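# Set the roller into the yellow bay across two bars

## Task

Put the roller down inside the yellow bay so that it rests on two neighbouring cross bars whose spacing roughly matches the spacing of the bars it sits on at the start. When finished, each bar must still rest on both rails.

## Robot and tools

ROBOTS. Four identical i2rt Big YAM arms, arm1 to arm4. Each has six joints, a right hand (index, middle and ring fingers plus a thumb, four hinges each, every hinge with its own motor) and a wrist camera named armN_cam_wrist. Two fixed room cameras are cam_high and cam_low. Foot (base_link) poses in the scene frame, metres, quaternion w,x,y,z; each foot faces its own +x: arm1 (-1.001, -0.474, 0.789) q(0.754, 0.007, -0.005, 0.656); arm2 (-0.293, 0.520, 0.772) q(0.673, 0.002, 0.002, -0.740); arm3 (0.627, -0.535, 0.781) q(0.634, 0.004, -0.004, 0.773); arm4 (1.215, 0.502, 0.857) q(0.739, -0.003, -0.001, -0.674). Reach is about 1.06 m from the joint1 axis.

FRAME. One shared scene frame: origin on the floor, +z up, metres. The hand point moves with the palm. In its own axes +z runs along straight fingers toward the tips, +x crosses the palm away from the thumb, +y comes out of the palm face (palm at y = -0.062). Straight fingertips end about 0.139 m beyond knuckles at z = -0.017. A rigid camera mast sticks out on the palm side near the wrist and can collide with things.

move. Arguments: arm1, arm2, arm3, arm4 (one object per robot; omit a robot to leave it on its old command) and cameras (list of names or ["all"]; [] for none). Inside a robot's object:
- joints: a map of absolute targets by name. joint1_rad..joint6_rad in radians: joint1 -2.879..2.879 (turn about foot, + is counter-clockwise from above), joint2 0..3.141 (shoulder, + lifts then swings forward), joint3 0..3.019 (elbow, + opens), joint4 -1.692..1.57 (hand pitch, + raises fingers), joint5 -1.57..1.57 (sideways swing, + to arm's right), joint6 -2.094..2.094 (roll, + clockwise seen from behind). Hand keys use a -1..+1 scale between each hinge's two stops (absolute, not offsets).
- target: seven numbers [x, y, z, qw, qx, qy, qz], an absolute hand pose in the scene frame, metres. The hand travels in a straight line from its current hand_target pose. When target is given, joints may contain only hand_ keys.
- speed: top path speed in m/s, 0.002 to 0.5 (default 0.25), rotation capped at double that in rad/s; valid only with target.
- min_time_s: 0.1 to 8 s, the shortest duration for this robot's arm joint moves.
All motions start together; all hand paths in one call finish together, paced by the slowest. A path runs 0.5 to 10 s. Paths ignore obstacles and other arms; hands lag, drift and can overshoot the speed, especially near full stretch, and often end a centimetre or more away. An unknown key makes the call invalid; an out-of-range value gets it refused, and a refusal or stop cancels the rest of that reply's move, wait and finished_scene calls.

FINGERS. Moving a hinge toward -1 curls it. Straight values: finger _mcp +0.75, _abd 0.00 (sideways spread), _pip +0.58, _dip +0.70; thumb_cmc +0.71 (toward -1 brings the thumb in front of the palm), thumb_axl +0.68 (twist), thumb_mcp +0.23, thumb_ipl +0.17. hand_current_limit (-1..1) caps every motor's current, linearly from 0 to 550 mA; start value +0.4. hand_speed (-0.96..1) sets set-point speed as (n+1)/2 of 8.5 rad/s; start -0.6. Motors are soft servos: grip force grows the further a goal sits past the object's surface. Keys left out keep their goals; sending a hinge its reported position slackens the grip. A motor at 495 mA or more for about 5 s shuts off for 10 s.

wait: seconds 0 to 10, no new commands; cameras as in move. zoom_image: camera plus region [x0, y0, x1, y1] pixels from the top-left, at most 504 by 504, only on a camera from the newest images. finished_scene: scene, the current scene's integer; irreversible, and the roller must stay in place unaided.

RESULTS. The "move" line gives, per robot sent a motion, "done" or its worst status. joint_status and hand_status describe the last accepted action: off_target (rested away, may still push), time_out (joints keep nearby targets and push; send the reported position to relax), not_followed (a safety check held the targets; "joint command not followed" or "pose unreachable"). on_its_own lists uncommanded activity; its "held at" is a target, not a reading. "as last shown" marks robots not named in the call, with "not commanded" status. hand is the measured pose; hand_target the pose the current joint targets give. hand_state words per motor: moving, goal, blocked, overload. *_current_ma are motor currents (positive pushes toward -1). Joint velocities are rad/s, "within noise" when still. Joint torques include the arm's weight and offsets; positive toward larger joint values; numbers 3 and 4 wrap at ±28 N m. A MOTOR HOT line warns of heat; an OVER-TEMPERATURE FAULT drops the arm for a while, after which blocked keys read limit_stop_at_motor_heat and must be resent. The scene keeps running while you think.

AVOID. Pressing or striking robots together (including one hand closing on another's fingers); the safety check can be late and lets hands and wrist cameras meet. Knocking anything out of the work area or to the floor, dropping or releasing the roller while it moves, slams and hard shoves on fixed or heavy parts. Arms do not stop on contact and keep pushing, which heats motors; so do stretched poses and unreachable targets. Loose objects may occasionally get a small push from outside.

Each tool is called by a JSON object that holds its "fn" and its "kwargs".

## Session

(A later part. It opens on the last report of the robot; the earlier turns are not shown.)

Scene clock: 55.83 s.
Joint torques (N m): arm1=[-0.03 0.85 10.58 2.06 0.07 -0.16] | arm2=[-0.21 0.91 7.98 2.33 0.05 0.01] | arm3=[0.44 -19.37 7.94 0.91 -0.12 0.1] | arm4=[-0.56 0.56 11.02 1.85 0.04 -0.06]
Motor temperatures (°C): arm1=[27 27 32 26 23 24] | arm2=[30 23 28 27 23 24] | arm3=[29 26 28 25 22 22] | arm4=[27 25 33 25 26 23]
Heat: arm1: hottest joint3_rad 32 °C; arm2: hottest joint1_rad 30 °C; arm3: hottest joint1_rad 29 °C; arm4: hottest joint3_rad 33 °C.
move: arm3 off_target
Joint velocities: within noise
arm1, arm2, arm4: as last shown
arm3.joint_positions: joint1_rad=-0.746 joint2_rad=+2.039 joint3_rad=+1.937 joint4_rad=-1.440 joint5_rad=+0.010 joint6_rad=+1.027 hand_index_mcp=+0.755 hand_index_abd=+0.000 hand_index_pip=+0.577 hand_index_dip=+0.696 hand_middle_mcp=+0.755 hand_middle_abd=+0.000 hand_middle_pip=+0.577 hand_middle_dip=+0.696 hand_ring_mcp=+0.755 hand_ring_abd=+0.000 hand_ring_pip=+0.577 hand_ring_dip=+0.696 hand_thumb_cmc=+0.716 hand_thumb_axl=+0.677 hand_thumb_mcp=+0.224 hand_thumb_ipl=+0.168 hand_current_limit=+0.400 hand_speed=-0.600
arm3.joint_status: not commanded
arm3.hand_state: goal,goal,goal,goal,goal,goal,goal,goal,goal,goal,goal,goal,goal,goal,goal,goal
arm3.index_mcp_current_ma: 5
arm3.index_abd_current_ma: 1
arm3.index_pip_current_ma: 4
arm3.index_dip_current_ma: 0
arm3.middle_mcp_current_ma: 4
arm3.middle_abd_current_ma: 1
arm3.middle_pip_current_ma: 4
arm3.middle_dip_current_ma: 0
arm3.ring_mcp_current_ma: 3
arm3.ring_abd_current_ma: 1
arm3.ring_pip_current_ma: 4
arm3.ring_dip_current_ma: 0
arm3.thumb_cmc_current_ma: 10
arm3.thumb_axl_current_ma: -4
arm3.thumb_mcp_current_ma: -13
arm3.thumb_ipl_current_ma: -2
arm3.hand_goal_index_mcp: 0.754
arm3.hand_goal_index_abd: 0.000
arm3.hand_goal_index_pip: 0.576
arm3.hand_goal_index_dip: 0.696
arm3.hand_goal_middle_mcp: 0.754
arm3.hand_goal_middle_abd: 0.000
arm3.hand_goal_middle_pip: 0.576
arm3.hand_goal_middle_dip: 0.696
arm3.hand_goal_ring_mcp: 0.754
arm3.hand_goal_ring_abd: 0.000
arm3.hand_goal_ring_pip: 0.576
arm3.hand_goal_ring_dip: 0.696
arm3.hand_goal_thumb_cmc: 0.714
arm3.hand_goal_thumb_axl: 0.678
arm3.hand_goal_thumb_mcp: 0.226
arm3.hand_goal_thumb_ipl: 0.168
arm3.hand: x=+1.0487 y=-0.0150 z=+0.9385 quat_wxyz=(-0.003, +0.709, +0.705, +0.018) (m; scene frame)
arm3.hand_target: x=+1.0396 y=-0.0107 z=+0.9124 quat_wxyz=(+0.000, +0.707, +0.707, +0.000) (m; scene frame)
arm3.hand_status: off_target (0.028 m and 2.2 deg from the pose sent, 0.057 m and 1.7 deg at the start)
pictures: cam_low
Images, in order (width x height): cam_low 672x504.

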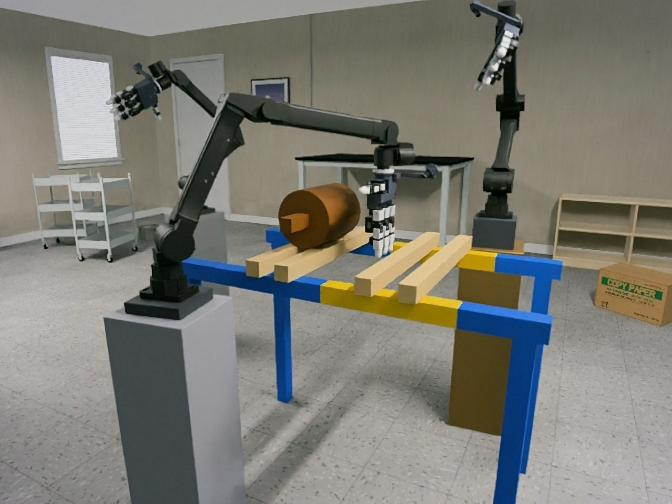

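{"fn": "move", "kwargs": {"arm3": {"target": [1.098, -0.01, 0.905, 0, 0.7071, 0.7071, 0], "speed": 0.05}, "cameras": ["cam_high", "cam_low"]}}

{"fn": "zoom_image", "kwargs": {"camera": "cam_high", "region": [220, 270, 410, 400]}}

{"fn": "zoom_image", "kwargs": {"camera": "cam_low", "region": [330, 180, 480, 310]}}

Scene clock: 58.30 s.
Joint torques (N m): arm1=[0.21 0.97 10.58 2.09 0.09 -0.16] | arm2=[-0.62 1.08 8.14 2.19 0.06 -0.02] | arm3=[-1.73 -20.13 13.42 0.1 -0.1 -0.09] | arm4=[-0.56 0.62 11.03 1.85 0.04 -0.06]
Motor temperatures (°C): arm1=[27 27 32 26 23 24] | arm2=[30 23 28 27 23 24] | arm3=[29 26 28 25 22 22] | arm4=[27 25 33 25 26 23]
Heat: arm1: hottest joint3_rad 32 °C; arm2: hottest joint1_rad 30 °C; arm3: hottest joint1_rad 29 °C; arm4: hottest joint3_rad 33 °C.
move: arm3 off_target
Joint velocities: within noise
arm1, arm2, arm4: as last shown
arm3.joint_positions: joint1_rad=-0.795 joint2_rad=+2.133 joint3_rad=+2.013 joint4_rad=-1.469 joint5_rad=+0.010 joint6_rad=+0.970 hand_index_mcp=+0.755 hand_index_abd=+0.000 hand_index_pip=+0.577 hand_index_dip=+0.696 hand_middle_mcp=+0.755 hand_middle_abd=+0.000 hand_middle_pip=+0.577 hand_middle_dip=+0.696 hand_ring_mcp=+0.755 hand_ring_abd=+0.000 hand_ring_pip=+0.577 hand_ring_dip=+0.696 hand_thumb_cmc=+0.716 hand_thumb_axl=+0.677 hand_thumb_mcp=+0.224 hand_thumb_ipl=+0.168 hand_current_limit=+0.400 hand_speed=-0.600
arm3.joint_status: not commanded
arm3.hand_state: goal,goal,goal,goal,goal,goal,goal,goal,goal,goal,goal,goal,goal,goal,goal,goal
arm3.index_mcp_current_ma: 5
arm3.index_abd_current_ma: 1
arm3.index_pip_current_ma: 4
arm3.index_dip_current_ma: 0
arm3.middle_mcp_current_ma: 4
arm3.middle_abd_current_ma: 1
arm3.middle_pip_current_ma: 4
arm3.middle_dip_current_ma: 0
arm3.ring_mcp_current_ma: 3
arm3.ring_abd_current_ma: 1
arm3.ring_pip_current_ma: 4
arm3.ring_dip_current_ma: 0
arm3.thumb_cmc_current_ma: 10
arm3.thumb_axl_current_ma: -4
arm3.thumb_mcp_current_ma: -13
arm3.thumb_ipl_current_ma: -2
arm3.hand_goal_index_mcp: 0.754
arm3.hand_goal_index_abd: 0.000
arm3.hand_goal_index_pip: 0.576
arm3.hand_goal_index_dip: 0.696
arm3.hand_goal_middle_mcp: 0.754
arm3.hand_goal_middle_abd: 0.000
arm3.hand_goal_middle_pip: 0.576
arm3.hand_goal_middle_dip: 0.696
arm3.hand_goal_ring_mcp: 0.754
arm3.hand_goal_ring_abd: 0.000
arm3.hand_goal_ring_pip: 0.576
arm3.hand_goal_ring_dip: 0.696
arm3.hand_goal_thumb_cmc: 0.714
arm3.hand_goal_thumb_axl: 0.678
arm3.hand_goal_thumb_mcp: 0.226
arm3.hand_goal_thumb_ipl: 0.168
arm3.hand: x=+1.0839 y=-0.0183 z=+0.9071 quat_wxyz=(+0.002, +0.706, +0.708, -0.005) (m; scene frame)
arm3.hand_target: x=+1.0976 y=-0.0108 z=+0.9050 quat_wxyz=(+0.000, +0.707, +0.707, +0.001) (m; scene frame)
arm3.hand_status: off_target (0.016 m and 0.6 deg from the pose sent, 0.060 m and 2.1 deg at the start)
pictures: cam_high, cam_low
Images, in order (width x height): cam_high 672x504, cam_low 672x504.

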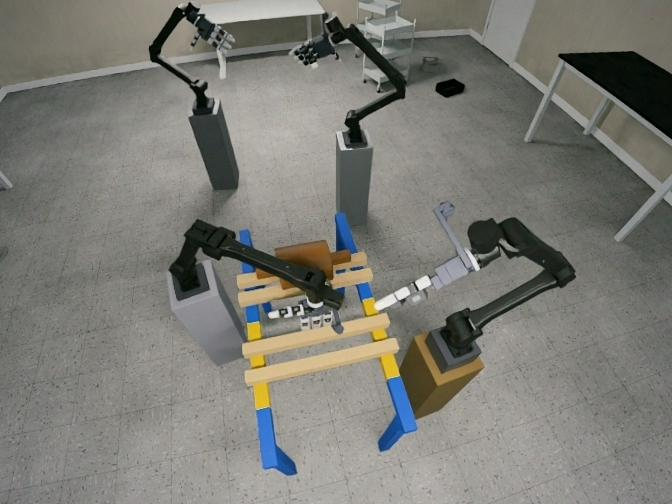

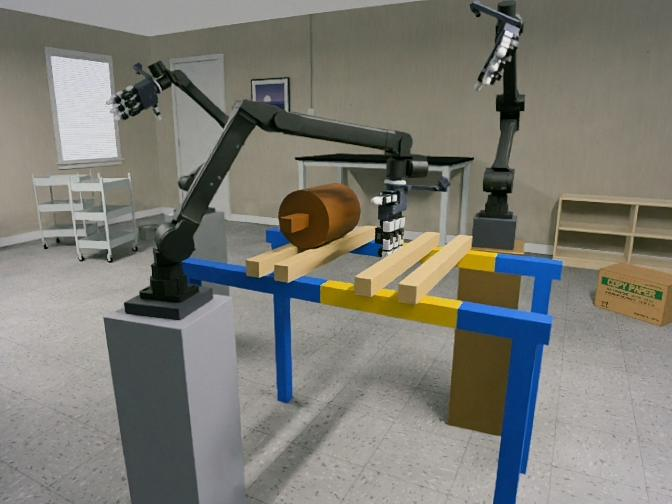

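Scaled by 2.653 from the camera's 672x504 image, which has a finer 960x720 frame.

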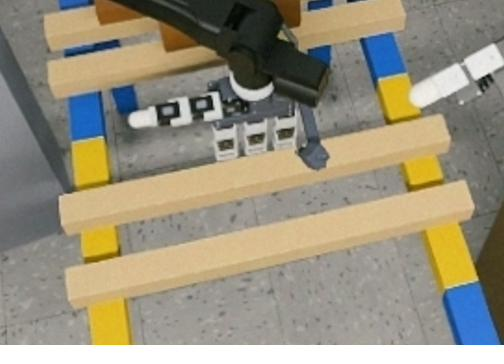

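Scaled by 3.360 from the camera's 672x504 image, which has a finer 960x720 frame.

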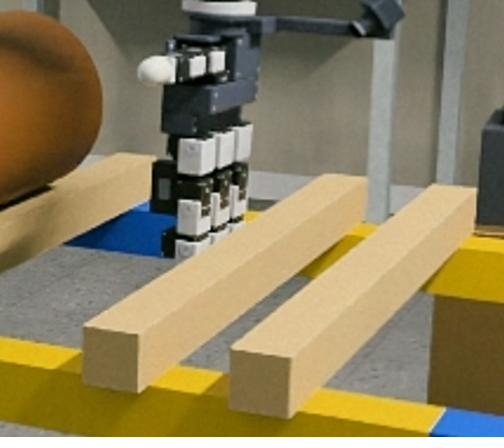

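{"fn": "move", "kwargs": {"arm3": {"target": [1.122, -0.008, 0.915, 0, 0.7071, 0.7071, 0], "speed": 0.04}, "cameras": ["cam_high", "cam_low"]}}

{"fn": "zoom_image", "kwargs": {"camera": "cam_high", "region": [220, 270, 410, 400]}}

{"fn": "zoom_image", "kwargs": {"camera": "cam_low", "region": [330, 180, 480, 310]}}

Scene clock: 60.47 s.
Joint torques (N m): arm1=[0.09 0.91 10.59 2.1 0.08 -0.15] | arm2=[-0.85 0.97 8.1 2.19 0.05 -0.03] | arm3=[-2.73 -20.89 14.12 0.4 0.23 -0.1] | arm4=[-0.56 0.56 11.03 1.85 0.04 -0.06]
Motor temperatures (°C): arm1=[27 27 32 26 23 24] | arm2=[30 23 28 27 23 24] | arm3=[29 26 29 25 22 22] | arm4=[27 25 33 25 26 23]
Heat: arm1: hottest joint3_rad 32 °C; arm2: hottest joint1_rad 30 °C; arm3: hottest joint1_rad 29 °C; arm4: hottest joint3_rad 33 °C.
move: arm3 off_target
Joint velocities: within noise
arm1, arm2, arm4: as last shown
arm3.joint_positions: joint1_rad=-0.811 joint2_rad=+2.184 joint3_rad=+2.118 joint4_rad=-1.539 joint5_rad=+0.002 joint6_rad=+0.945 hand_index_mcp=+0.763 hand_index_abd=+0.000 hand_index_pip=+0.581 hand_index_dip=+0.696 hand_middle_mcp=+0.762 hand_middle_abd=+0.001 hand_middle_pip=+0.579 hand_middle_dip=+0.696 hand_ring_mcp=+0.760 hand_ring_abd=+0.000 hand_ring_pip=+0.579 hand_ring_dip=+0.696 hand_thumb_cmc=+0.716 hand_thumb_axl=+0.677 hand_thumb_mcp=+0.224 hand_thumb_ipl=+0.168 hand_current_limit=+0.400 hand_speed=-0.600
arm3.joint_status: not commanded
arm3.hand_state: goal,goal,goal,goal,goal,goal,goal,goal,goal,goal,goal,goal,goal,goal,goal,goal
arm3.index_mcp_current_ma: 49
arm3.index_abd_current_ma: 1
arm3.index_pip_current_ma: 23
arm3.index_dip_current_ma: 2
arm3.middle_mcp_current_ma: 41
arm3.middle_abd_current_ma: 5
arm3.middle_pip_current_ma: 17
arm3.middle_dip_current_ma: 0
arm3.ring_mcp_current_ma: 31
arm3.ring_abd_current_ma: 1
arm3.ring_pip_current_ma: 15
arm3.ring_dip_current_ma: 0
arm3.thumb_cmc_current_ma: 10
arm3.thumb_axl_current_ma: -4
arm3.thumb_mcp_current_ma: -13
arm3.thumb_ipl_current_ma: -2
arm3.hand_goal_index_mcp: 0.754
arm3.hand_goal_index_abd: 0.000
arm3.hand_goal_index_pip: 0.576
arm3.hand_goal_index_dip: 0.696
arm3.hand_goal_middle_mcp: 0.754
arm3.hand_goal_middle_abd: 0.000
arm3.hand_goal_middle_pip: 0.576
arm3.hand_goal_middle_dip: 0.696
arm3.hand_goal_ring_mcp: 0.754
arm3.hand_goal_ring_abd: 0.000
arm3.hand_goal_ring_pip: 0.576
arm3.hand_goal_ring_dip: 0.696
arm3.hand_goal_thumb_cmc: 0.714
arm3.hand_goal_thumb_axl: 0.678
arm3.hand_goal_thumb_mcp: 0.226
arm3.hand_goal_thumb_ipl: 0.168
arm3.hand: x=+1.0981 y=-0.0127 z=+0.9127 quat_wxyz=(+0.000, +0.702, +0.712, -0.014) (m; scene frame)
arm3.hand_target: x=+1.1212 y=-0.0094 z=+0.9150 quat_wxyz=(+0.000, +0.707, +0.707, +0.001) (m; scene frame)
arm3.hand_status: off_target (0.024 m and 1.7 deg from the pose sent, 0.040 m and 0.6 deg at the start)
pictures: cam_high, cam_low
Images, in order (width x height): cam_high 672x504, cam_low 672x504.

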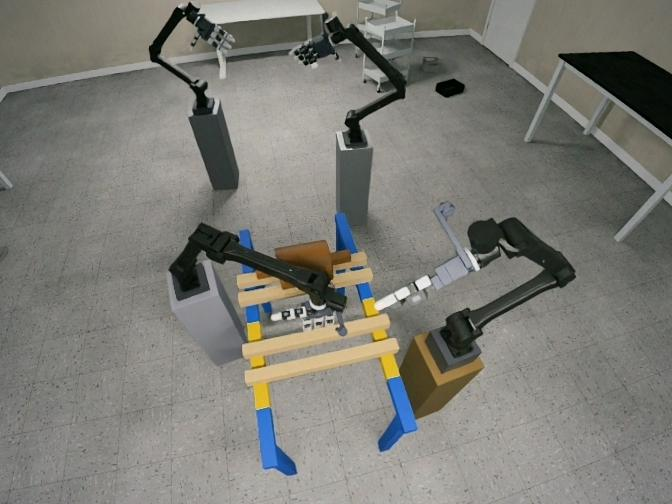

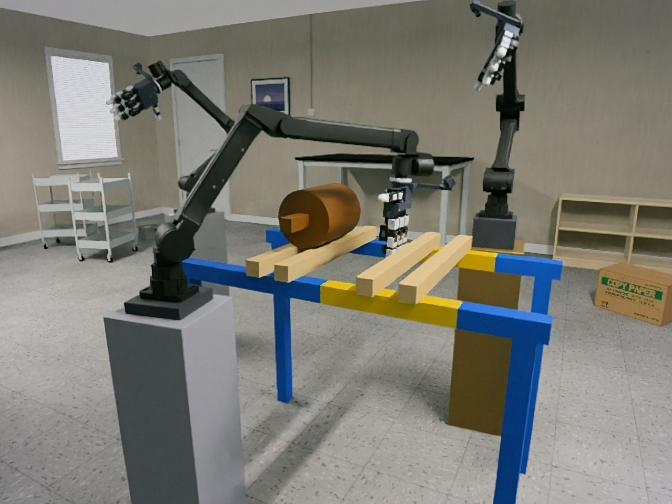

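Scaled by 2.653 from the camera's 672x504 image, which has a finer 960x720 frame.

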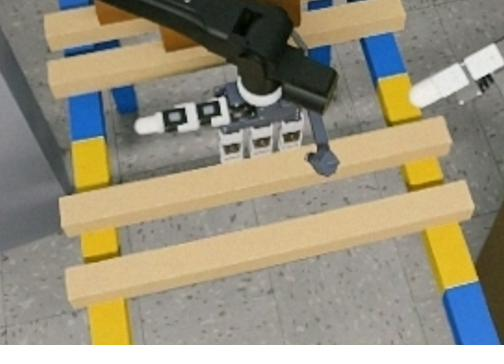

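Scaled by 3.360 from the camera's 672x504 image, which has a finer 960x720 frame.

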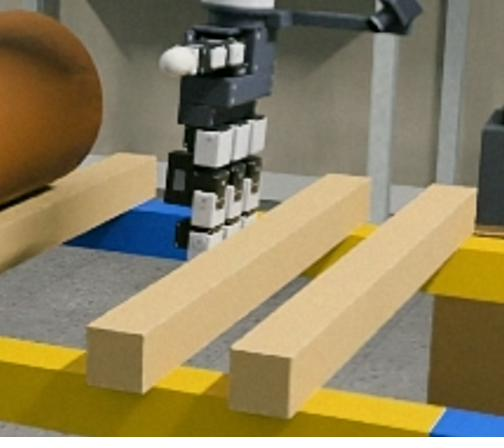

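{"fn": "move", "kwargs": {"arm3": {"target": [1.143, -0.008, 0.917, 0, 0.7071, 0.7071, 0], "speed": 0.04}, "cameras": ["cam_high", "cam_low"]}}

{"fn": "zoom_image", "kwargs": {"camera": "cam_high", "region": [220, 270, 410, 400]}}

{"fn": "zoom_image", "kwargs": {"camera": "cam_low", "region": [330, 180, 480, 310]}}

Scene clock: 62.50 s.
Joint torques (N m): arm1=[-0.15 0.91 10.61 2.07 0.09 -0.17] | arm2=[-0.32 1.2 8.03 2.24 0.07 -0.02] | arm3=[-2.61 -21.54 14.26 0.32 0.24 -0.1] | arm4=[-0.56 0.56 11.04 1.85 0.04 -0.06]
Motor temperatures (°C): arm1=[27 27 32 26 23 24] | arm2=[30 23 28 27 23 24] | arm3=[29 27 29 25 22 22] | arm4=[27 25 33 25 26 23]
Heat: arm1: hottest joint3_rad 32 °C; arm2: hottest joint1_rad 30 °C; arm3: hottest joint1_rad 29 °C; arm4: hottest joint3_rad 33 °C.
move: arm3 off_target
Joint velocities: within noise
arm1.joint_positions: joint1_rad=-0.343 joint2_rad=+0.627 joint3_rad=+1.324 joint4_rad=-1.323 joint5_rad=+0.005 joint6_rad=+1.171 hand_index_mcp=+0.754 hand_index_abd=+0.000 hand_index_pip=+0.577 hand_index_dip=+0.696 hand_middle_mcp=+0.754 hand_middle_abd=+0.000 hand_middle_pip=+0.577 hand_middle_dip=+0.696 hand_ring_mcp=+0.754 hand_ring_abd=+0.000 hand_ring_pip=+0.577 hand_ring_dip=+0.696 hand_thumb_cmc=+0.714 hand_thumb_axl=+0.677 hand_thumb_mcp=+0.226 hand_thumb_ipl=+0.168 hand_current_limit=+0.400 hand_speed=-0.600
arm1.joint_status: not commanded
arm1.hand_state: goal,goal,goal,goal,goal,goal,goal,goal,goal,goal,goal,goal,goal,goal,goal,goal
arm1.index_mcp_current_ma: -1
arm1.index_abd_current_ma: 1
arm1.index_pip_current_ma: 3
arm1.index_dip_current_ma: 0
arm1.middle_mcp_current_ma: -1
arm1.middle_abd_current_ma: 1
arm1.middle_pip_current_ma: 3
arm1.middle_dip_current_ma: 0
arm1.ring_mcp_current_ma: -2
arm1.ring_abd_current_ma: 1
arm1.ring_pip_current_ma: 3
arm1.ring_dip_current_ma: 0
arm1.thumb_cmc_current_ma: 1
arm1.thumb_axl_current_ma: -3
arm1.thumb_mcp_current_ma: -2
arm1.thumb_ipl_current_ma: -1
arm1.hand_goal_index_mcp: 0.754
arm1.hand_goal_index_abd: 0.000
arm1.hand_goal_index_pip: 0.576
arm1.hand_goal_index_dip: 0.696
arm1.hand_goal_middle_mcp: 0.754
arm1.hand_goal_middle_abd: 0.000
arm1.hand_goal_middle_pip: 0.576
arm1.hand_goal_middle_dip: 0.696
arm1.hand_goal_ring_mcp: 0.754
arm1.hand_goal_ring_abd: 0.000
arm1.hand_goal_ring_pip: 0.576
arm1.hand_goal_ring_dip: 0.696
arm1.hand_goal_thumb_cmc: 0.714
arm1.hand_goal_thumb_axl: 0.678
arm1.hand_goal_thumb_mcp: 0.226
arm1.hand_goal_thumb_ipl: 0.168
arm1.hand: x=-0.8023 y=-0.2976 z=+1.3093 quat_wxyz=(-0.158, +0.655, +0.599, +0.433) (m; scene frame)
arm1.hand_target: x=-0.8032 y=-0.2995 z=+1.3223 quat_wxyz=(-0.162, +0.650, +0.594, +0.445) (m; scene frame)
arm1.hand_status: not commanded
arm2.joint_positions: joint1_rad=-0.310 joint2_rad=+0.624 joint3_rad=+1.365 joint4_rad=-1.216 joint5_rad=-0.015 joint6_rad=+1.060 hand_index_mcp=+0.755 hand_index_abd=+0.000 hand_index_pip=+0.577 hand_index_dip=+0.696 hand_middle_mcp=+0.755 hand_middle_abd=+0.000 hand_middle_pip=+0.577 hand_middle_dip=+0.696 hand_ring_mcp=+0.755 hand_ring_abd=+0.000 hand_ring_pip=+0.577 hand_ring_dip=+0.696 hand_thumb_cmc=+0.715 hand_thumb_axl=+0.677 hand_thumb_mcp=+0.226 hand_thumb_ipl=+0.168 hand_current_limit=+0.400 hand_speed=-0.600
arm2.joint_status: not commanded
arm2.hand_state: goal,goal,goal,goal,goal,goal,goal,goal,goal,goal,goal,goal,goal,goal,goal,goal
arm2.index_mcp_current_ma: 1
arm2.index_abd_current_ma: 0
arm2.index_pip_current_ma: 1
arm2.index_dip_current_ma: 0
arm2.middle_mcp_current_ma: 1
arm2.middle_abd_current_ma: 0
arm2.middle_pip_current_ma: 1
arm2.middle_dip_current_ma: 0
arm2.ring_mcp_current_ma: 1
arm2.ring_abd_current_ma: 0
arm2.ring_pip_current_ma: 1
arm2.ring_dip_current_ma: 0
arm2.thumb_cmc_current_ma: 1
arm2.thumb_axl_current_ma: -1
arm2.thumb_mcp_current_ma: 0
arm2.thumb_ipl_current_ma: 0
arm2.hand_goal_index_mcp: 0.754
arm2.hand_goal_index_abd: 0.000
arm2.hand_goal_index_pip: 0.576
arm2.hand_goal_index_dip: 0.696
arm2.hand_goal_middle_mcp: 0.754
arm2.hand_goal_middle_abd: 0.000
arm2.hand_goal_middle_pip: 0.576
arm2.hand_goal_middle_dip: 0.696
arm2.hand_goal_ring_mcp: 0.754
arm2.hand_goal_ring_abd: 0.000
arm2.hand_goal_ring_pip: 0.576
arm2.hand_goal_ring_dip: 0.696
arm2.hand_goal_thumb_cmc: 0.714
arm2.hand_goal_thumb_axl: 0.678
arm2.hand_goal_thumb_mcp: 0.226
arm2.hand_goal_thumb_ipl: 0.168
arm2.hand: x=-0.4747 y=+0.3036 z=+1.3413 quat_wxyz=(+0.490, +0.639, -0.568, +0.172) (m; scene frame)
arm2.hand_target: x=-0.4734 y=+0.3066 z=+1.3545 quat_wxyz=(+0.501, +0.633, -0.563, +0.176) (m; scene frame)
arm2.hand_status: not commanded
arm3.joint_positions: joint1_rad=-0.836 joint2_rad=+2.235 joint3_rad=+2.208 joint4_rad=-1.580 joint5_rad=+0.002 joint6_rad=+0.920 hand_index_mcp=+0.764 hand_index_abd=+0.000 hand_index_pip=+0.581 hand_index_dip=+0.697 hand_middle_mcp=+0.762 hand_middle_abd=+0.001 hand_middle_pip=+0.579 hand_middle_dip=+0.696 hand_ring_mcp=+0.760 hand_ring_abd=+0.000 hand_ring_pip=+0.579 hand_ring_dip=+0.696 hand_thumb_cmc=+0.716 hand_thumb_axl=+0.677 hand_thumb_mcp=+0.224 hand_thumb_ipl=+0.168 hand_current_limit=+0.400 hand_speed=-0.600
arm3.joint_status: not commanded
arm3.hand_state: goal,goal,goal,goal,goal,goal,goal,goal,goal,goal,goal,goal,goal,goal,goal,goal
arm3.index_mcp_current_ma: 52
arm3.index_abd_current_ma: 1
arm3.index_pip_current_ma: 24
arm3.index_dip_current_ma: 2
arm3.middle_mcp_current_ma: 41
arm3.middle_abd_current_ma: 5
arm3.middle_pip_current_ma: 17
arm3.middle_dip_current_ma: 0
arm3.ring_mcp_current_ma: 31
arm3.ring_abd_current_ma: 1
arm3.ring_pip_current_ma: 15
arm3.ring_dip_current_ma: 0
arm3.thumb_cmc_current_ma: 10
arm3.thumb_axl_current_ma: -4
arm3.thumb_mcp_current_ma: -13
arm3.thumb_ipl_current_ma: -2
arm3.hand_goal_index_mcp: 0.754
arm3.hand_goal_index_abd: 0.000
arm3.hand_goal_index_pip: 0.576
arm3.hand_goal_index_dip: 0.696
arm3.hand_goal_middle_mcp: 0.754
arm3.hand_goal_middle_abd: 0.000
arm3.hand_goal_middle_pip: 0.576
arm3.hand_goal_middle_dip: 0.696
arm3.hand_goal_ring_mcp: 0.754
arm3.hand_goal_ring_abd: 0.000
arm3.hand_goal_ring_pip: 0.576
arm3.hand_goal_ring_dip: 0.696
arm3.hand_goal_thumb_cmc: 0.714
arm3.hand_goal_thumb_axl: 0.678
arm3.hand_goal_thumb_mcp: 0.226
arm3.hand_goal_thumb_ipl: 0.168
arm3.hand: x=+1.1201 y=-0.0118 z=+0.9135 quat_wxyz=(-0.001, +0.703, +0.711, -0.014) (m; scene frame)
arm3.hand_target: x=+1.1421 y=-0.0094 z=+0.9170 quat_wxyz=(+0.000, +0.707, +0.707, +0.001) (m; scene frame)
arm3.hand_status: off_target (0.023 m and 1.8 deg from the pose sent, 0.045 m and 1.7 deg at the start)
arm4.joint_positions: joint1_rad=-0.033 joint2_rad=+0.649 joint3_rad=+1.347 joint4_rad=-1.191 joint5_rad=-0.028 joint6_rad=+1.121 hand_index_mcp=+0.755 hand_index_abd=+0.000 hand_index_pip=+0.577 hand_index_dip=+0.696 hand_middle_mcp=+0.755 hand_middle_abd=+0.000 hand_middle_pip=+0.577 hand_middle_dip=+0.696 hand_ring_mcp=+0.755 hand_ring_abd=+0.000 hand_ring_pip=+0.577 hand_ring_dip=+0.696 hand_thumb_cmc=+0.715 hand_thumb_axl=+0.677 hand_thumb_mcp=+0.226 hand_thumb_ipl=+0.168 hand_current_limit=+0.400 hand_speed=-0.600
arm4.joint_status: not commanded
arm4.hand_state: goal,goal,goal,goal,goal,goal,goal,goal,goal,goal,goal,goal,goal,goal,goal,goal
arm4.index_mcp_current_ma: 1
arm4.index_abd_current_ma: 0
arm4.index_pip_current_ma: 1
arm4.index_dip_current_ma: 0
arm4.middle_mcp_current_ma: 1
arm4.middle_abd_current_ma: 0
arm4.middle_pip_current_ma: 1
arm4.middle_dip_current_ma: 0
arm4.ring_mcp_current_ma: 1
arm4.ring_abd_current_ma: 0
arm4.ring_pip_current_ma: 1
arm4.ring_dip_current_ma: 0
arm4.thumb_cmc_current_ma: 1
arm4.thumb_axl_current_ma: -1
arm4.thumb_mcp_current_ma: 0
arm4.thumb_ipl_current_ma: 0
arm4.hand_goal_index_mcp: 0.754
arm4.hand_goal_index_abd: 0.000
arm4.hand_goal_index_pip: 0.576
arm4.hand_goal_index_dip: 0.696
arm4.hand_goal_middle_mcp: 0.754
arm4.hand_goal_middle_abd: 0.000
arm4.hand_goal_middle_pip: 0.576
arm4.hand_goal_middle_dip: 0.696
arm4.hand_goal_ring_mcp: 0.754
arm4.hand_goal_ring_abd: 0.000
arm4.hand_goal_ring_pip: 0.576
arm4.hand_goal_ring_dip: 0.696
arm4.hand_goal_thumb_cmc: 0.714
arm4.hand_goal_thumb_axl: 0.678
arm4.hand_goal_thumb_mcp: 0.226
arm4.hand_goal_thumb_ipl: 0.168
arm4.hand: x=+1.1512 y=+0.2194 z=+1.4140 quat_wxyz=(+0.423, +0.742, -0.427, +0.296) (m; scene frame)
arm4.hand_target: x=+1.1511 y=+0.2222 z=+1.4251 quat_wxyz=(+0.431, +0.737, -0.424, +0.301) (m; scene frame)
arm4.hand_status: not commanded
pictures: cam_high, cam_low
Images, in order (width x height): cam_high 672x504, cam_low 672x504.

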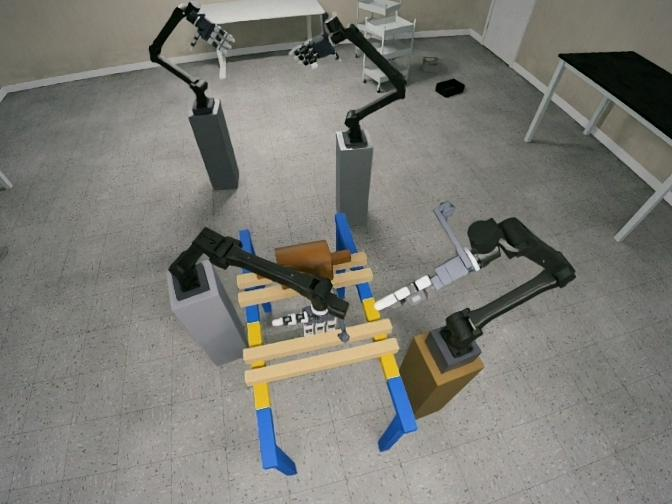

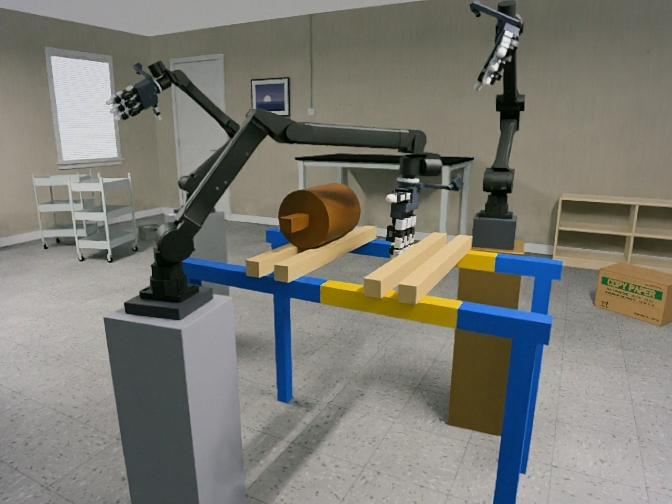

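Scaled by 2.653 from the camera's 672x504 image, which has a finer 960x720 frame.

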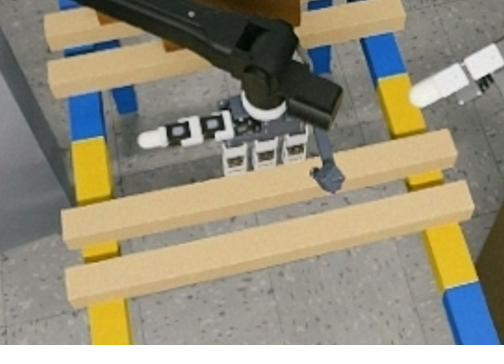

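Scaled by 3.360 from the camera's 672x504 image, which has a finer 960x720 frame.

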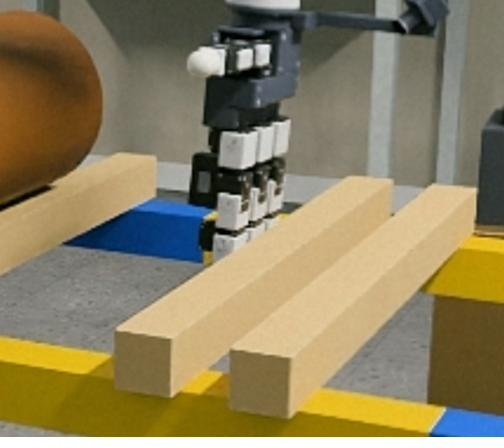

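{"fn": "zoom_image", "kwargs": {"camera": "cam_low", "region": [230, 180, 380, 310]}}

{"fn": "zoom_image", "kwargs": {"camera": "cam_high", "region": [225, 225, 315, 305]}}

{"fn": "zoom_image", "kwargs": {"camera": "cam_high", "region": [315, 225, 405, 360]}}

Scaled by 3.360 from the camera's 672x504 image, which has a finer 960x720 frame.

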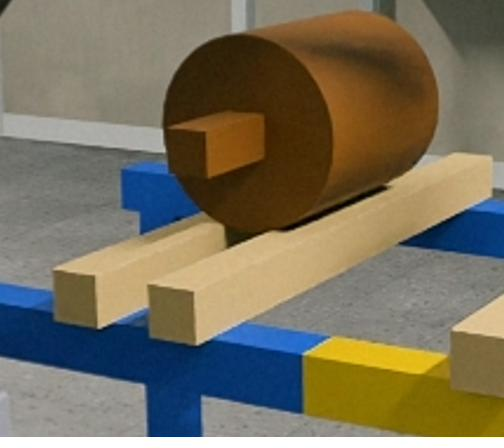

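Scaled by 5.600 from the camera's 672x504 image, which has a finer 960x720 frame.

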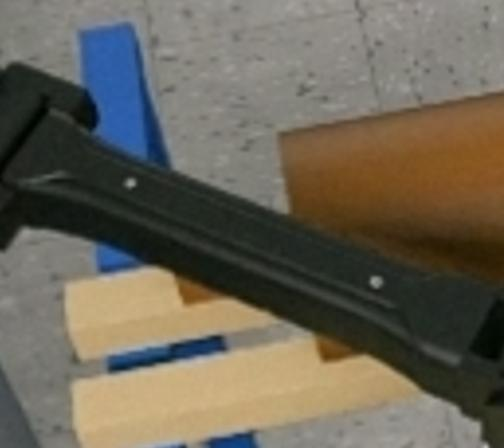

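Scaled by 3.733 from the camera's 672x504 image, which has a finer 960x720 frame.

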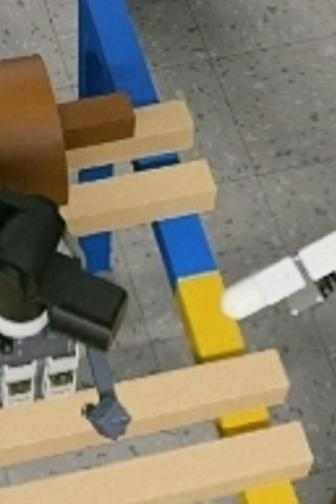

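{"fn": "move", "kwargs": {"arm3": {"target": [1.10, -0.03, 0.93, 0, 0.7071, 0.7071, 0], "speed": 0.1}, "arm4": {"joints": {"joint1_rad": -1.1, "joint6_rad": 0.56, "hand_current_limit": 0.79, "hand_index_mcp": 1, "hand_middle_mcp": 1, "hand_ring_mcp": 1, "hand_index_pip": -0.08, "hand_middle_pip": -0.08, "hand_ring_pip": -0.08, "hand_index_dip": -0.319, "hand_middle_dip": -0.319, "hand_ring_dip": -0.319}, "min_time_s": 3}}}

{"fn": "move", "kwargs": {"arm3": {"target": [1.02, -0.24, 1.07, 0, 0.7071, 0.7071, 0], "speed": 0.15, "joints": {"hand_current_limit": 0.79, "hand_index_mcp": 1, "hand_middle_mcp": 1, "hand_ring_mcp": 1, "hand_index_pip": -0.08, "hand_middle_pip": -0.08, "hand_ring_pip": -0.08, "hand_index_dip": -0.319, "hand_middle_dip": -0.319, "hand_ring_dip": -0.319}}, "arm4": {"joints": {"joint2_rad": 1.73, "joint3_rad": 1.73, "joint4_rad": -1.5}, "min_time_s": 4}, "cameras": ["cam_high", "cam_low"]}}

Scene clock: 76.43 s.
Joint torques (N m): arm1=[-0.21 0.97 10.61 2.07 0.07 -0.17] | arm2=[-0.73 1.14 8.18 2.18 0.05 -0.01] | arm3=[0.15 -22.89 7.87 0.84 0.11 0.11] | arm4=[-1.79 0.56 11.04 1.84 0.05 -0.21]
Motor temperatures (°C): arm1=[27 27 32 26 23 24] | arm2=[30 23 29 27 23 24] | arm3=[29 28 31 25 22 22] | arm4=[26 25 33 25 26 23]
Heat: arm1: hottest joint3_rad 32 °C; arm2: hottest joint1_rad 30 °C; arm3: hottest joint3_rad 31 °C; arm4: hottest joint3_rad 33 °C.
move: arm3 done; arm4 done
Joint velocities: within noise
arm1, arm2: as last shown
arm3.joint_positions: joint1_rad=-0.836 joint2_rad=+2.120 joint3_rad=+2.064 joint4_rad=-1.518 joint5_rad=+0.005 joint6_rad=+0.933 hand_index_mcp=+0.755 hand_index_abd=+0.000 hand_index_pip=+0.579 hand_index_dip=+0.697 hand_middle_mcp=+0.755 hand_middle_abd=+0.001 hand_middle_pip=+0.578 hand_middle_dip=+0.696 hand_ring_mcp=+0.755 hand_ring_abd=+0.000 hand_ring_pip=+0.579 hand_ring_dip=+0.696 hand_thumb_cmc=+0.716 hand_thumb_axl=+0.677 hand_thumb_mcp=+0.224 hand_thumb_ipl=+0.168 hand_current_limit=+0.400 hand_speed=-0.600
arm3.joint_status: not commanded
arm3.hand_state: goal,goal,goal,goal,goal,goal,goal,goal,goal,goal,goal,goal,goal,goal,goal,goal
arm3.index_mcp_current_ma: 5
arm3.index_abd_current_ma: 1
arm3.index_pip_current_ma: 13
arm3.index_dip_current_ma: 2
arm3.middle_mcp_current_ma: 4
arm3.middle_abd_current_ma: 4
arm3.middle_pip_current_ma: 10
arm3.middle_dip_current_ma: 0
arm3.ring_mcp_current_ma: 4
arm3.ring_abd_current_ma: 1
arm3.ring_pip_current_ma: 13
arm3.ring_dip_current_ma: 0
arm3.thumb_cmc_current_ma: 9
arm3.thumb_axl_current_ma: -4
arm3.thumb_mcp_current_ma: -13
arm3.thumb_ipl_current_ma: -2
arm3.hand_goal_index_mcp: 0.754
arm3.hand_goal_index_abd: 0.000
arm3.hand_goal_index_pip: 0.576
arm3.hand_goal_index_dip: 0.696
arm3.hand_goal_middle_mcp: 0.754
arm3.hand_goal_middle_abd: 0.000
arm3.hand_goal_middle_pip: 0.576
arm3.hand_goal_middle_dip: 0.696
arm3.hand_goal_ring_mcp: 0.754
arm3.hand_goal_ring_abd: 0.000
arm3.hand_goal_ring_pip: 0.576
arm3.hand_goal_ring_dip: 0.696
arm3.hand_goal_thumb_cmc: 0.714
arm3.hand_goal_thumb_axl: 0.678
arm3.hand_goal_thumb_mcp: 0.226
arm3.hand_goal_thumb_ipl: 0.168
arm3.hand: x=+1.1061 y=-0.0324 z=+0.9343 quat_wxyz=(-0.002, +0.708, +0.707, +0.002) (m; scene frame)
arm3.hand_target: x=+1.1001 y=-0.0301 z=+0.9299 quat_wxyz=(+0.000, +0.707, +0.707, +0.000) (m; scene frame)
arm3.hand_status: done (0.008 m and 0.3 deg from the pose sent, 0.032 m and 1.8 deg at the start)
arm4.joint_positions: joint1_rad=-1.085 joint2_rad=+0.649 joint3_rad=+1.347 joint4_rad=-1.191 joint5_rad=-0.028 joint6_rad=+0.577 hand_index_mcp=+1.000 hand_index_abd=+0.000 hand_index_pip=-0.074 hand_index_dip=-0.315 hand_middle_mcp=+1.000 hand_middle_abd=+0.001 hand_middle_pip=-0.075 hand_middle_dip=-0.315 hand_ring_mcp=+1.000 hand_ring_abd=+0.001 hand_ring_pip=-0.075 hand_ring_dip=-0.315 hand_thumb_cmc=+0.718 hand_thumb_axl=+0.677 hand_thumb_mcp=+0.226 hand_thumb_ipl=+0.168 hand_current_limit=+0.790 hand_speed=-0.600
arm4.joint_status: all done
arm4.hand_state: goal,goal,goal,goal,goal,goal,goal,goal,goal,goal,goal,goal,goal,goal,goal,goal
arm4.index_mcp_current_ma: 0
arm4.index_abd_current_ma: 0
arm4.index_pip_current_ma: 9
arm4.index_dip_current_ma: 4
arm4.middle_mcp_current_ma: 0
arm4.middle_abd_current_ma: 0
arm4.middle_pip_current_ma: 8
arm4.middle_dip_current_ma: 4
arm4.ring_mcp_current_ma: 0
arm4.ring_abd_current_ma: 0
arm4.ring_pip_current_ma: 9
arm4.ring_dip_current_ma: 5
arm4.thumb_cmc_current_ma: 6
arm4.thumb_axl_current_ma: -1
arm4.thumb_mcp_current_ma: 0
arm4.thumb_ipl_current_ma: 0
arm4.hand_goal_index_mcp: 1.000
arm4.hand_goal_index_abd: 0.000
arm4.hand_goal_index_pip: -0.080
arm4.hand_goal_index_dip: -0.318
arm4.hand_goal_middle_mcp: 1.000
arm4.hand_goal_middle_abd: 0.000
arm4.hand_goal_middle_pip: -0.080
arm4.hand_goal_middle_dip: -0.318
arm4.hand_goal_ring_mcp: 1.000
arm4.hand_goal_ring_abd: 0.000
arm4.hand_goal_ring_pip: -0.080
arm4.hand_goal_ring_dip: -0.318
arm4.hand_goal_thumb_cmc: 0.714
arm4.hand_goal_thumb_axl: 0.678
arm4.hand_goal_thumb_mcp: 0.226
arm4.hand_goal_thumb_ipl: 0.168
arm4.hand: x=+0.9311 y=+0.3922 z=+1.4509 quat_wxyz=(+0.508, +0.610, -0.601, -0.093) (m; scene frame)
arm4.hand_target: x=+0.9326 y=+0.3976 z=+1.4634 quat_wxyz=(+0.516, +0.606, -0.596, -0.104) (m; scene frame)
arm4.hand_status: not commanded
pictures: none

Scene clock: 81.13 s.
Joint torques (N m): arm1=[-0.15 1.14 10.62 2.04 0.08 -0.17] | arm2=[-0.67 1.26 7.97 2.24 0.06 -0.03] | arm3=[-2.02 -13.51 7.92 0.18 0.09 -0.09] | arm4=[-1.67 -16.32 13.24 -0.42 0.09 -0.13]
Motor temperatures (°C): arm1=[27 27 32 26 23 24] | arm2=[30 23 29 27 23 24] | arm3=[29 28 30 25 22 22] | arm4=[26 25 34 25 26 23]
Heat: arm1: hottest joint3_rad 32 °C; arm2: hottest joint1_rad 30 °C; arm3: hottest joint3_rad 30 °C; arm4: hottest joint3_rad 34 °C.
move: arm3 off_target; arm4 done
Joint velocities: within noise
arm1, arm2: as last shown
arm3.joint_positions: joint1_rad=-0.942 joint2_rad=+1.505 joint3_rad=+1.575 joint4_rad=-1.625 joint5_rad=+0.006 joint6_rad=+0.821 hand_index_mcp=+0.993 hand_index_abd=+0.000 hand_index_pip=-0.075 hand_index_dip=-0.314 hand_middle_mcp=+0.994 hand_middle_abd=+0.001 hand_middle_pip=-0.076 hand_middle_dip=-0.314 hand_ring_mcp=+0.994 hand_ring_abd=+0.000 hand_ring_pip=-0.075 hand_ring_dip=-0.315 hand_thumb_cmc=+0.716 hand_thumb_axl=+0.677 hand_thumb_mcp=+0.224 hand_thumb_ipl=+0.168 hand_current_limit=+0.790 hand_speed=-0.600
arm3.joint_status: all done
arm3.hand_state: goal,goal,goal,goal,goal,goal,goal,goal,goal,goal,goal,goal,goal,goal,goal,goal
arm3.index_mcp_current_ma: -39
arm3.index_abd_current_ma: 1
arm3.index_pip_current_ma: 26
arm3.index_dip_current_ma: 18
arm3.middle_mcp_current_ma: -32
arm3.middle_abd_current_ma: 4
arm3.middle_pip_current_ma: 21
arm3.middle_dip_current_ma: 17
arm3.ring_mcp_current_ma: -30
arm3.ring_abd_current_ma: 1
arm3.ring_pip_current_ma: 26
arm3.ring_dip_current_ma: 16
arm3.thumb_cmc_current_ma: 9
arm3.thumb_axl_current_ma: -4
arm3.thumb_mcp_current_ma: -14
arm3.thumb_ipl_current_ma: -2
arm3.hand_goal_index_mcp: 1.000
arm3.hand_goal_index_abd: 0.000
arm3.hand_goal_index_pip: -0.080
arm3.hand_goal_index_dip: -0.318
arm3.hand_goal_middle_mcp: 1.000
arm3.hand_goal_middle_abd: 0.000
arm3.hand_goal_middle_pip: -0.080
arm3.hand_goal_middle_dip: -0.318
arm3.hand_goal_ring_mcp: 1.000
arm3.hand_goal_ring_abd: 0.000
arm3.hand_goal_ring_pip: -0.080
arm3.hand_goal_ring_dip: -0.318
arm3.hand_goal_thumb_cmc: 0.714
arm3.hand_goal_thumb_axl: 0.678
arm3.hand_goal_thumb_mcp: 0.226
arm3.hand_goal_thumb_ipl: 0.168
arm3.hand: x=+1.0188 y=-0.2311 z=+1.0766 quat_wxyz=(-0.002, +0.705, +0.709, +0.011) (m; scene frame)
arm3.hand_target: x=+1.0199 y=-0.2399 z=+1.0701 quat_wxyz=(+0.000, +0.707, +0.707, +0.000) (m; scene frame)
arm3.hand_status: off_target (0.011 m and 1.4 deg from the pose sent, 0.263 m and 0.3 deg at the start)
arm4.joint_positions: joint1_rad=-1.085 joint2_rad=+1.717 joint3_rad=+1.689 joint4_rad=-1.493 joint5_rad=-0.028 joint6_rad=+0.576 hand_index_mcp=+1.000 hand_index_abd=+0.000 hand_index_pip=-0.075 hand_index_dip=-0.315 hand_middle_mcp=+1.000 hand_middle_abd=+0.001 hand_middle_pip=-0.076 hand_middle_dip=-0.315 hand_ring_mcp=+1.000 hand_ring_abd=+0.001 hand_ring_pip=-0.075 hand_ring_dip=-0.315 hand_thumb_cmc=+0.716 hand_thumb_axl=+0.677 hand_thumb_mcp=+0.223 hand_thumb_ipl=+0.168 hand_current_limit=+0.790 hand_speed=-0.600
arm4.joint_status: all done
arm4.hand_state: goal,goal,goal,goal,goal,goal,goal,goal,goal,goal,goal,goal,goal,goal,goal,goal
arm4.index_mcp_current_ma: 0
arm4.index_abd_current_ma: 0
arm4.index_pip_current_ma: 8
arm4.index_dip_current_ma: 4
arm4.middle_mcp_current_ma: 0
arm4.middle_abd_current_ma: 0
arm4.middle_pip_current_ma: 7
arm4.middle_dip_current_ma: 4
arm4.ring_mcp_current_ma: 0
arm4.ring_abd_current_ma: 0
arm4.ring_pip_current_ma: 8
arm4.ring_dip_current_ma: 5
arm4.thumb_cmc_current_ma: 3
arm4.thumb_axl_current_ma: -1
arm4.thumb_mcp_current_ma: -5
arm4.thumb_ipl_current_ma: 0
arm4.hand_goal_index_mcp: 1.000
arm4.hand_goal_index_abd: 0.000
arm4.hand_goal_index_pip: -0.080
arm4.hand_goal_index_dip: -0.318
arm4.hand_goal_middle_mcp: 1.000
arm4.hand_goal_middle_abd: 0.000
arm4.hand_goal_middle_pip: -0.080
arm4.hand_goal_middle_dip: -0.318
arm4.hand_goal_ring_mcp: 1.000
arm4.hand_goal_ring_abd: 0.000
arm4.hand_goal_ring_pip: -0.080
arm4.hand_goal_ring_dip: -0.318
arm4.hand_goal_thumb_cmc: 0.714
arm4.hand_goal_thumb_axl: 0.678
arm4.hand_goal_thumb_mcp: 0.226
arm4.hand_goal_thumb_ipl: 0.168
arm4.hand: x=+0.6824 y=+0.2282 z=+1.0981 quat_wxyz=(+0.030, +0.708, -0.706, +0.010) (m; scene frame)
arm4.hand_target: x=+0.6694 y=+0.2296 z=+1.1089 quat_wxyz=(+0.041, +0.708, -0.705, +0.007) (m; scene frame)
arm4.hand_status: not commanded
pictures: cam_high, cam_low
Images, in order (width x height): cam_high 672x504, cam_low 672x504.

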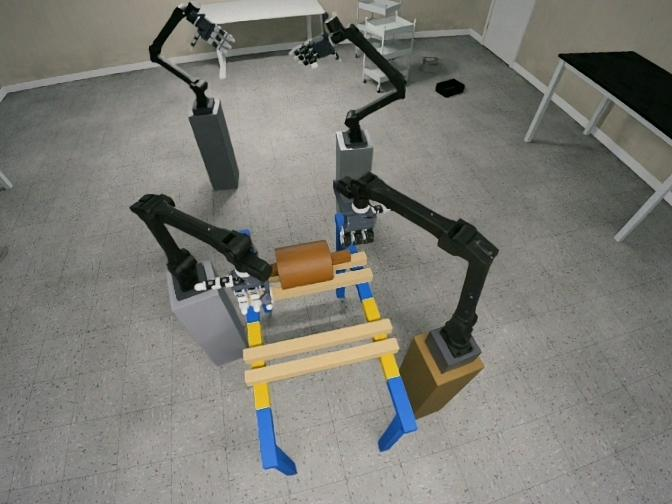

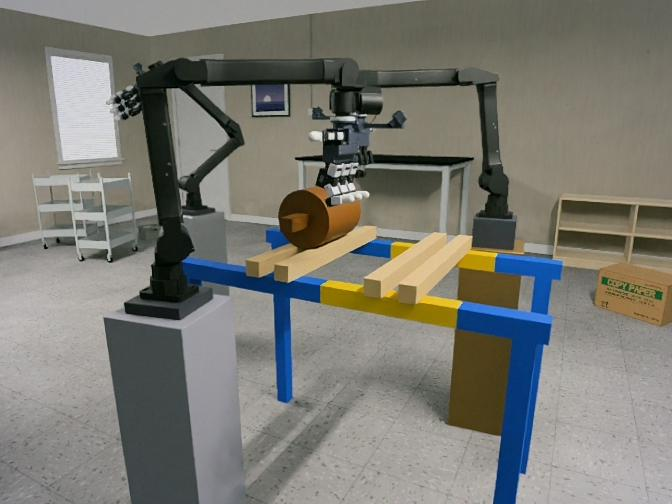

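{"fn": "move", "kwargs": {"arm3": {"target": [0.735, -0.205, 1.075, 0, 0.7071, 0.7071, 0], "speed": 0.15}, "arm4": {"target": [0.785, 0.228, 1.075, 0, 0.7071, -0.7071, 0], "speed": 0.15}, "cameras": ["all"]}}

{"fn": "zoom_image", "kwargs": {"camera": "cam_high", "region": [210, 200, 400, 340]}}

{"fn": "zoom_image", "kwargs": {"camera": "cam_low", "region": [220, 120, 420, 310]}}

Scene clock: 84.50 s.
Joint torques (N m): arm1=[-0.09 1.2 10.69 2.03 0.08 -0.17] | arm2=[-0.38 1.44 8.12 2.21 0.06 -0.03] | arm3=[0.15 -10.4 8.05 0.16 -0.03 0.1] | arm4=[0.56 -15.03 9.22 0.03 0.18 0.18]
Motor temperatures (°C): arm1=[26 27 33 26 23 24] | arm2=[30 23 29 27 23 24] | arm3=[29 28 30 25 22 22] | arm4=[26 25 34 25 26 23]
Heat: arm1: hottest joint3_rad 33 °C; arm2: hottest joint1_rad 30 °C; arm3: hottest joint3_rad 30 °C; arm4: hottest joint3_rad 34 °C.
move: arm3 done; arm4 done
Joint velocities: within noise
arm1, arm2: as last shown
arm3.joint_positions: joint1_rad=-0.270 joint2_rad=+1.287 joint3_rad=+1.359 joint4_rad=-1.640 joint5_rad=+0.002 joint6_rad=+1.502 hand_index_mcp=+0.994 hand_index_abd=+0.000 hand_index_pip=-0.075 hand_index_dip=-0.314 hand_middle_mcp=+0.995 hand_middle_abd=+0.001 hand_middle_pip=-0.076 hand_middle_dip=-0.314 hand_ring_mcp=+0.995 hand_ring_abd=+0.000 hand_ring_pip=-0.075 hand_ring_dip=-0.315 hand_thumb_cmc=+0.716 hand_thumb_axl=+0.677 hand_thumb_mcp=+0.224 hand_thumb_ipl=+0.168 hand_current_limit=+0.790 hand_speed=-0.600
arm3.joint_status: not commanded
arm3.hand_state: goal,goal,goal,goal,goal,goal,goal,goal,goal,goal,goal,goal,goal,goal,goal,goal
arm3.index_mcp_current_ma: -32
arm3.index_abd_current_ma: 1
arm3.index_pip_current_ma: 26
arm3.index_dip_current_ma: 18
arm3.middle_mcp_current_ma: -26
arm3.middle_abd_current_ma: 4
arm3.middle_pip_current_ma: 20
arm3.middle_dip_current_ma: 17
arm3.ring_mcp_current_ma: -24
arm3.ring_abd_current_ma: 1
arm3.ring_pip_current_ma: 26
arm3.ring_dip_current_ma: 16
arm3.thumb_cmc_current_ma: 9
arm3.thumb_axl_current_ma: -4
arm3.thumb_mcp_current_ma: -14
arm3.thumb_ipl_current_ma: -2
arm3.hand_goal_index_mcp: 1.000
arm3.hand_goal_index_abd: 0.000
arm3.hand_goal_index_pip: -0.080
arm3.hand_goal_index_dip: -0.318
arm3.hand_goal_middle_mcp: 1.000
arm3.hand_goal_middle_abd: 0.000
arm3.hand_goal_middle_pip: -0.080
arm3.hand_goal_middle_dip: -0.318
arm3.hand_goal_ring_mcp: 1.000
arm3.hand_goal_ring_abd: 0.000
arm3.hand_goal_ring_pip: -0.080
arm3.hand_goal_ring_dip: -0.318
arm3.hand_goal_thumb_cmc: 0.714
arm3.hand_goal_thumb_axl: 0.678
arm3.hand_goal_thumb_mcp: 0.226
arm3.hand_goal_thumb_ipl: 0.168
arm3.hand: x=+0.7401 y=-0.2000 z=+1.0771 quat_wxyz=(-0.004, +0.709, +0.706, +0.004) (m; scene frame)
arm3.hand_target: x=+0.7352 y=-0.2050 z=+1.0750 quat_wxyz=(+0.000, +0.707, +0.707, +0.000) (m; scene frame)
arm3.hand_status: done (0.007 m and 0.7 deg from the pose sent, 0.285 m and 1.3 deg at the start)
arm4.joint_positions: joint1_rad=-0.963 joint2_rad=+1.552 joint3_rad=+1.419 joint4_rad=-1.459 joint5_rad=+0.001 joint6_rad=+0.696 hand_index_mcp=+1.000 hand_index_abd=+0.000 hand_index_pip=-0.075 hand_index_dip=-0.315 hand_middle_mcp=+1.000 hand_middle_abd=+0.001 hand_middle_pip=-0.076 hand_middle_dip=-0.315 hand_ring_mcp=+1.000 hand_ring_abd=+0.001 hand_ring_pip=-0.075 hand_ring_dip=-0.315 hand_thumb_cmc=+0.716 hand_thumb_axl=+0.677 hand_thumb_mcp=+0.223 hand_thumb_ipl=+0.168 hand_current_limit=+0.790 hand_speed=-0.600
arm4.joint_status: not commanded
arm4.hand_state: goal,goal,goal,goal,goal,goal,goal,goal,goal,goal,goal,goal,goal,goal,goal,goal
arm4.index_mcp_current_ma: 0
arm4.index_abd_current_ma: 0
arm4.index_pip_current_ma: 8
arm4.index_dip_current_ma: 4
arm4.middle_mcp_current_ma: 0
arm4.middle_abd_current_ma: 0
arm4.middle_pip_current_ma: 7
arm4.middle_dip_current_ma: 4
arm4.ring_mcp_current_ma: 0
arm4.ring_abd_current_ma: 0
arm4.ring_pip_current_ma: 8
arm4.ring_dip_current_ma: 5
arm4.thumb_cmc_current_ma: 3
arm4.thumb_axl_current_ma: -1
arm4.thumb_mcp_current_ma: -5
arm4.thumb_ipl_current_ma: 0
arm4.hand_goal_index_mcp: 1.000
arm4.hand_goal_index_abd: 0.000
arm4.hand_goal_index_pip: -0.080
arm4.hand_goal_index_dip: -0.318
arm4.hand_goal_middle_mcp: 1.000
arm4.hand_goal_middle_abd: 0.000
arm4.hand_goal_middle_pip: -0.080
arm4.hand_goal_middle_dip: -0.318
arm4.hand_goal_ring_mcp: 1.000
arm4.hand_goal_ring_abd: 0.000
arm4.hand_goal_ring_pip: -0.080
arm4.hand_goal_ring_dip: -0.318
arm4.hand_goal_thumb_cmc: 0.714
arm4.hand_goal_thumb_axl: 0.678
arm4.hand_goal_thumb_mcp: 0.226
arm4.hand_goal_thumb_ipl: 0.168
arm4.hand: x=+0.7816 y=+0.2324 z=+1.0708 quat_wxyz=(-0.007, +0.708, -0.706, +0.002) (m; scene frame)
arm4.hand_target: x=+0.7850 y=+0.2280 z=+1.0750 quat_wxyz=(+0.000, +0.707, -0.707, +0.000) (m; scene frame)
arm4.hand_status: done (0.007 m and 0.9 deg from the pose sent, 0.105 m and 3.7 deg at the start)
pictures: arm1_cam_wrist, arm2_cam_wrist, arm3_cam_wrist, arm4_cam_wrist, cam_high, cam_low
Images, in order (width x height): arm1_cam_wrist 672x504, arm2_cam_wrist 672x504, arm3_cam_wrist 672x504, arm4_cam_wrist 672x504, cam_high 672x504, cam_low 672x504.

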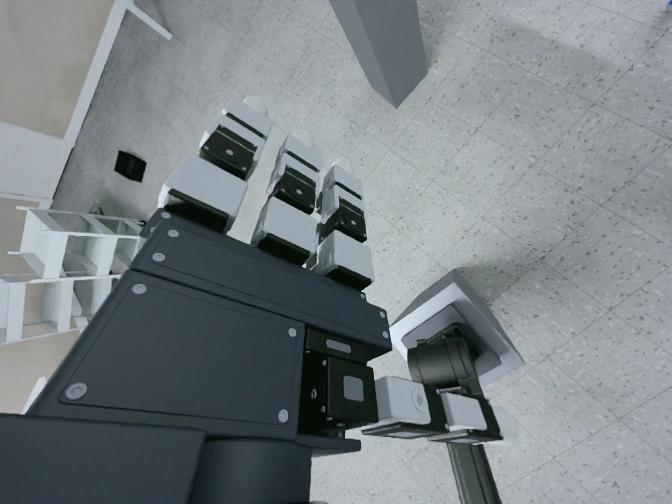

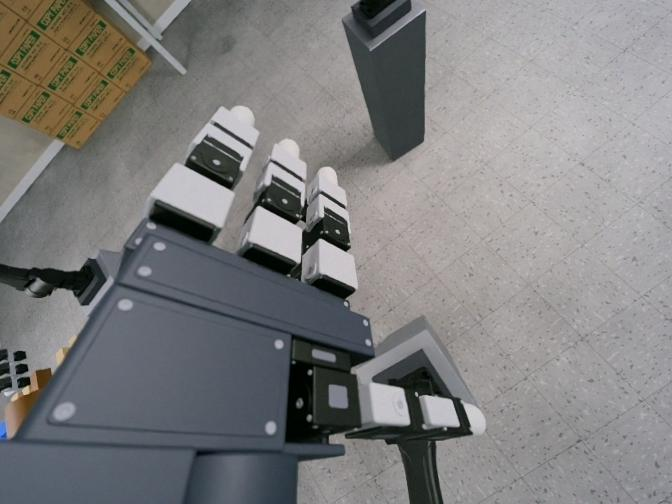

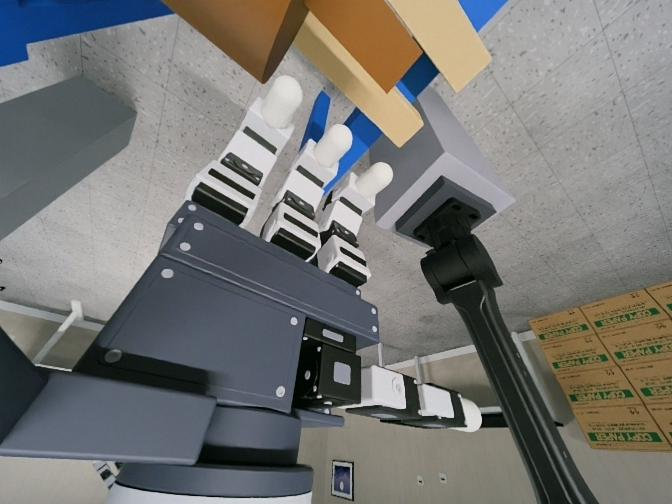

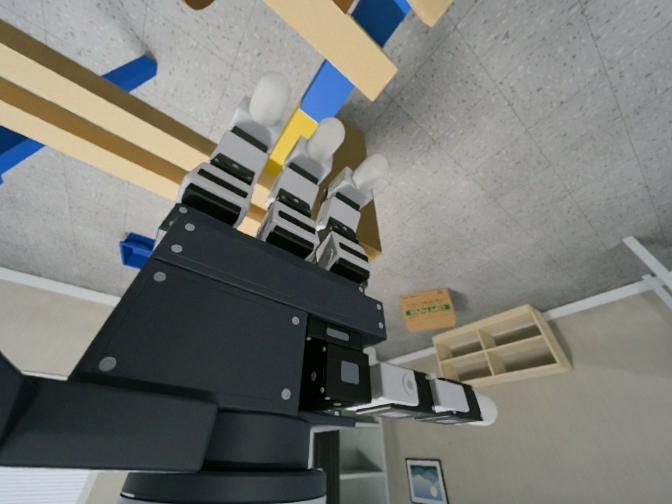

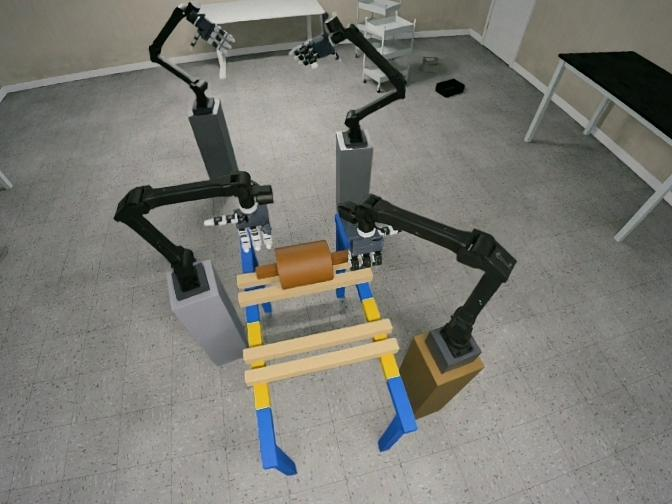

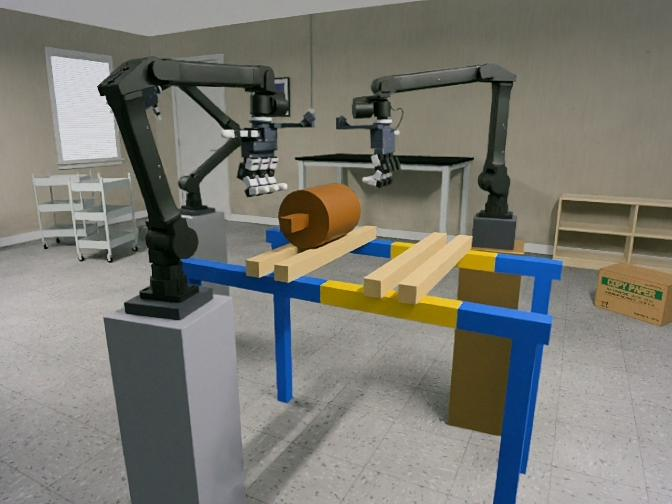

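Scaled by 2.653 from the camera's 672x504 image, which has a finer 960x720 frame.

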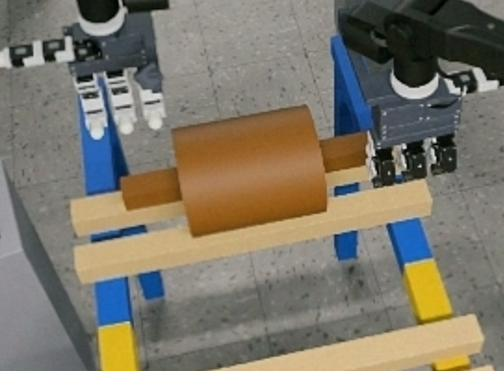

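Scaled by 2.520 from the camera's 672x504 image, which has a finer 960x720 frame.

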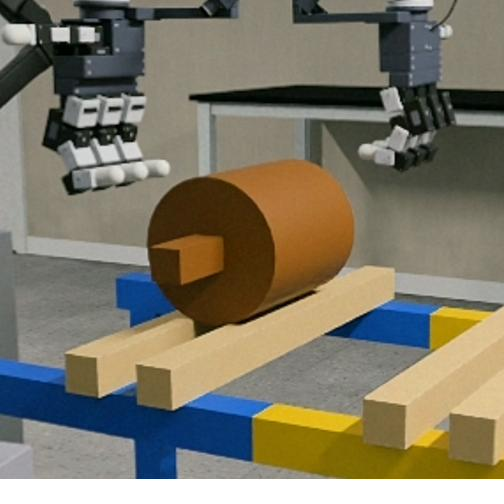

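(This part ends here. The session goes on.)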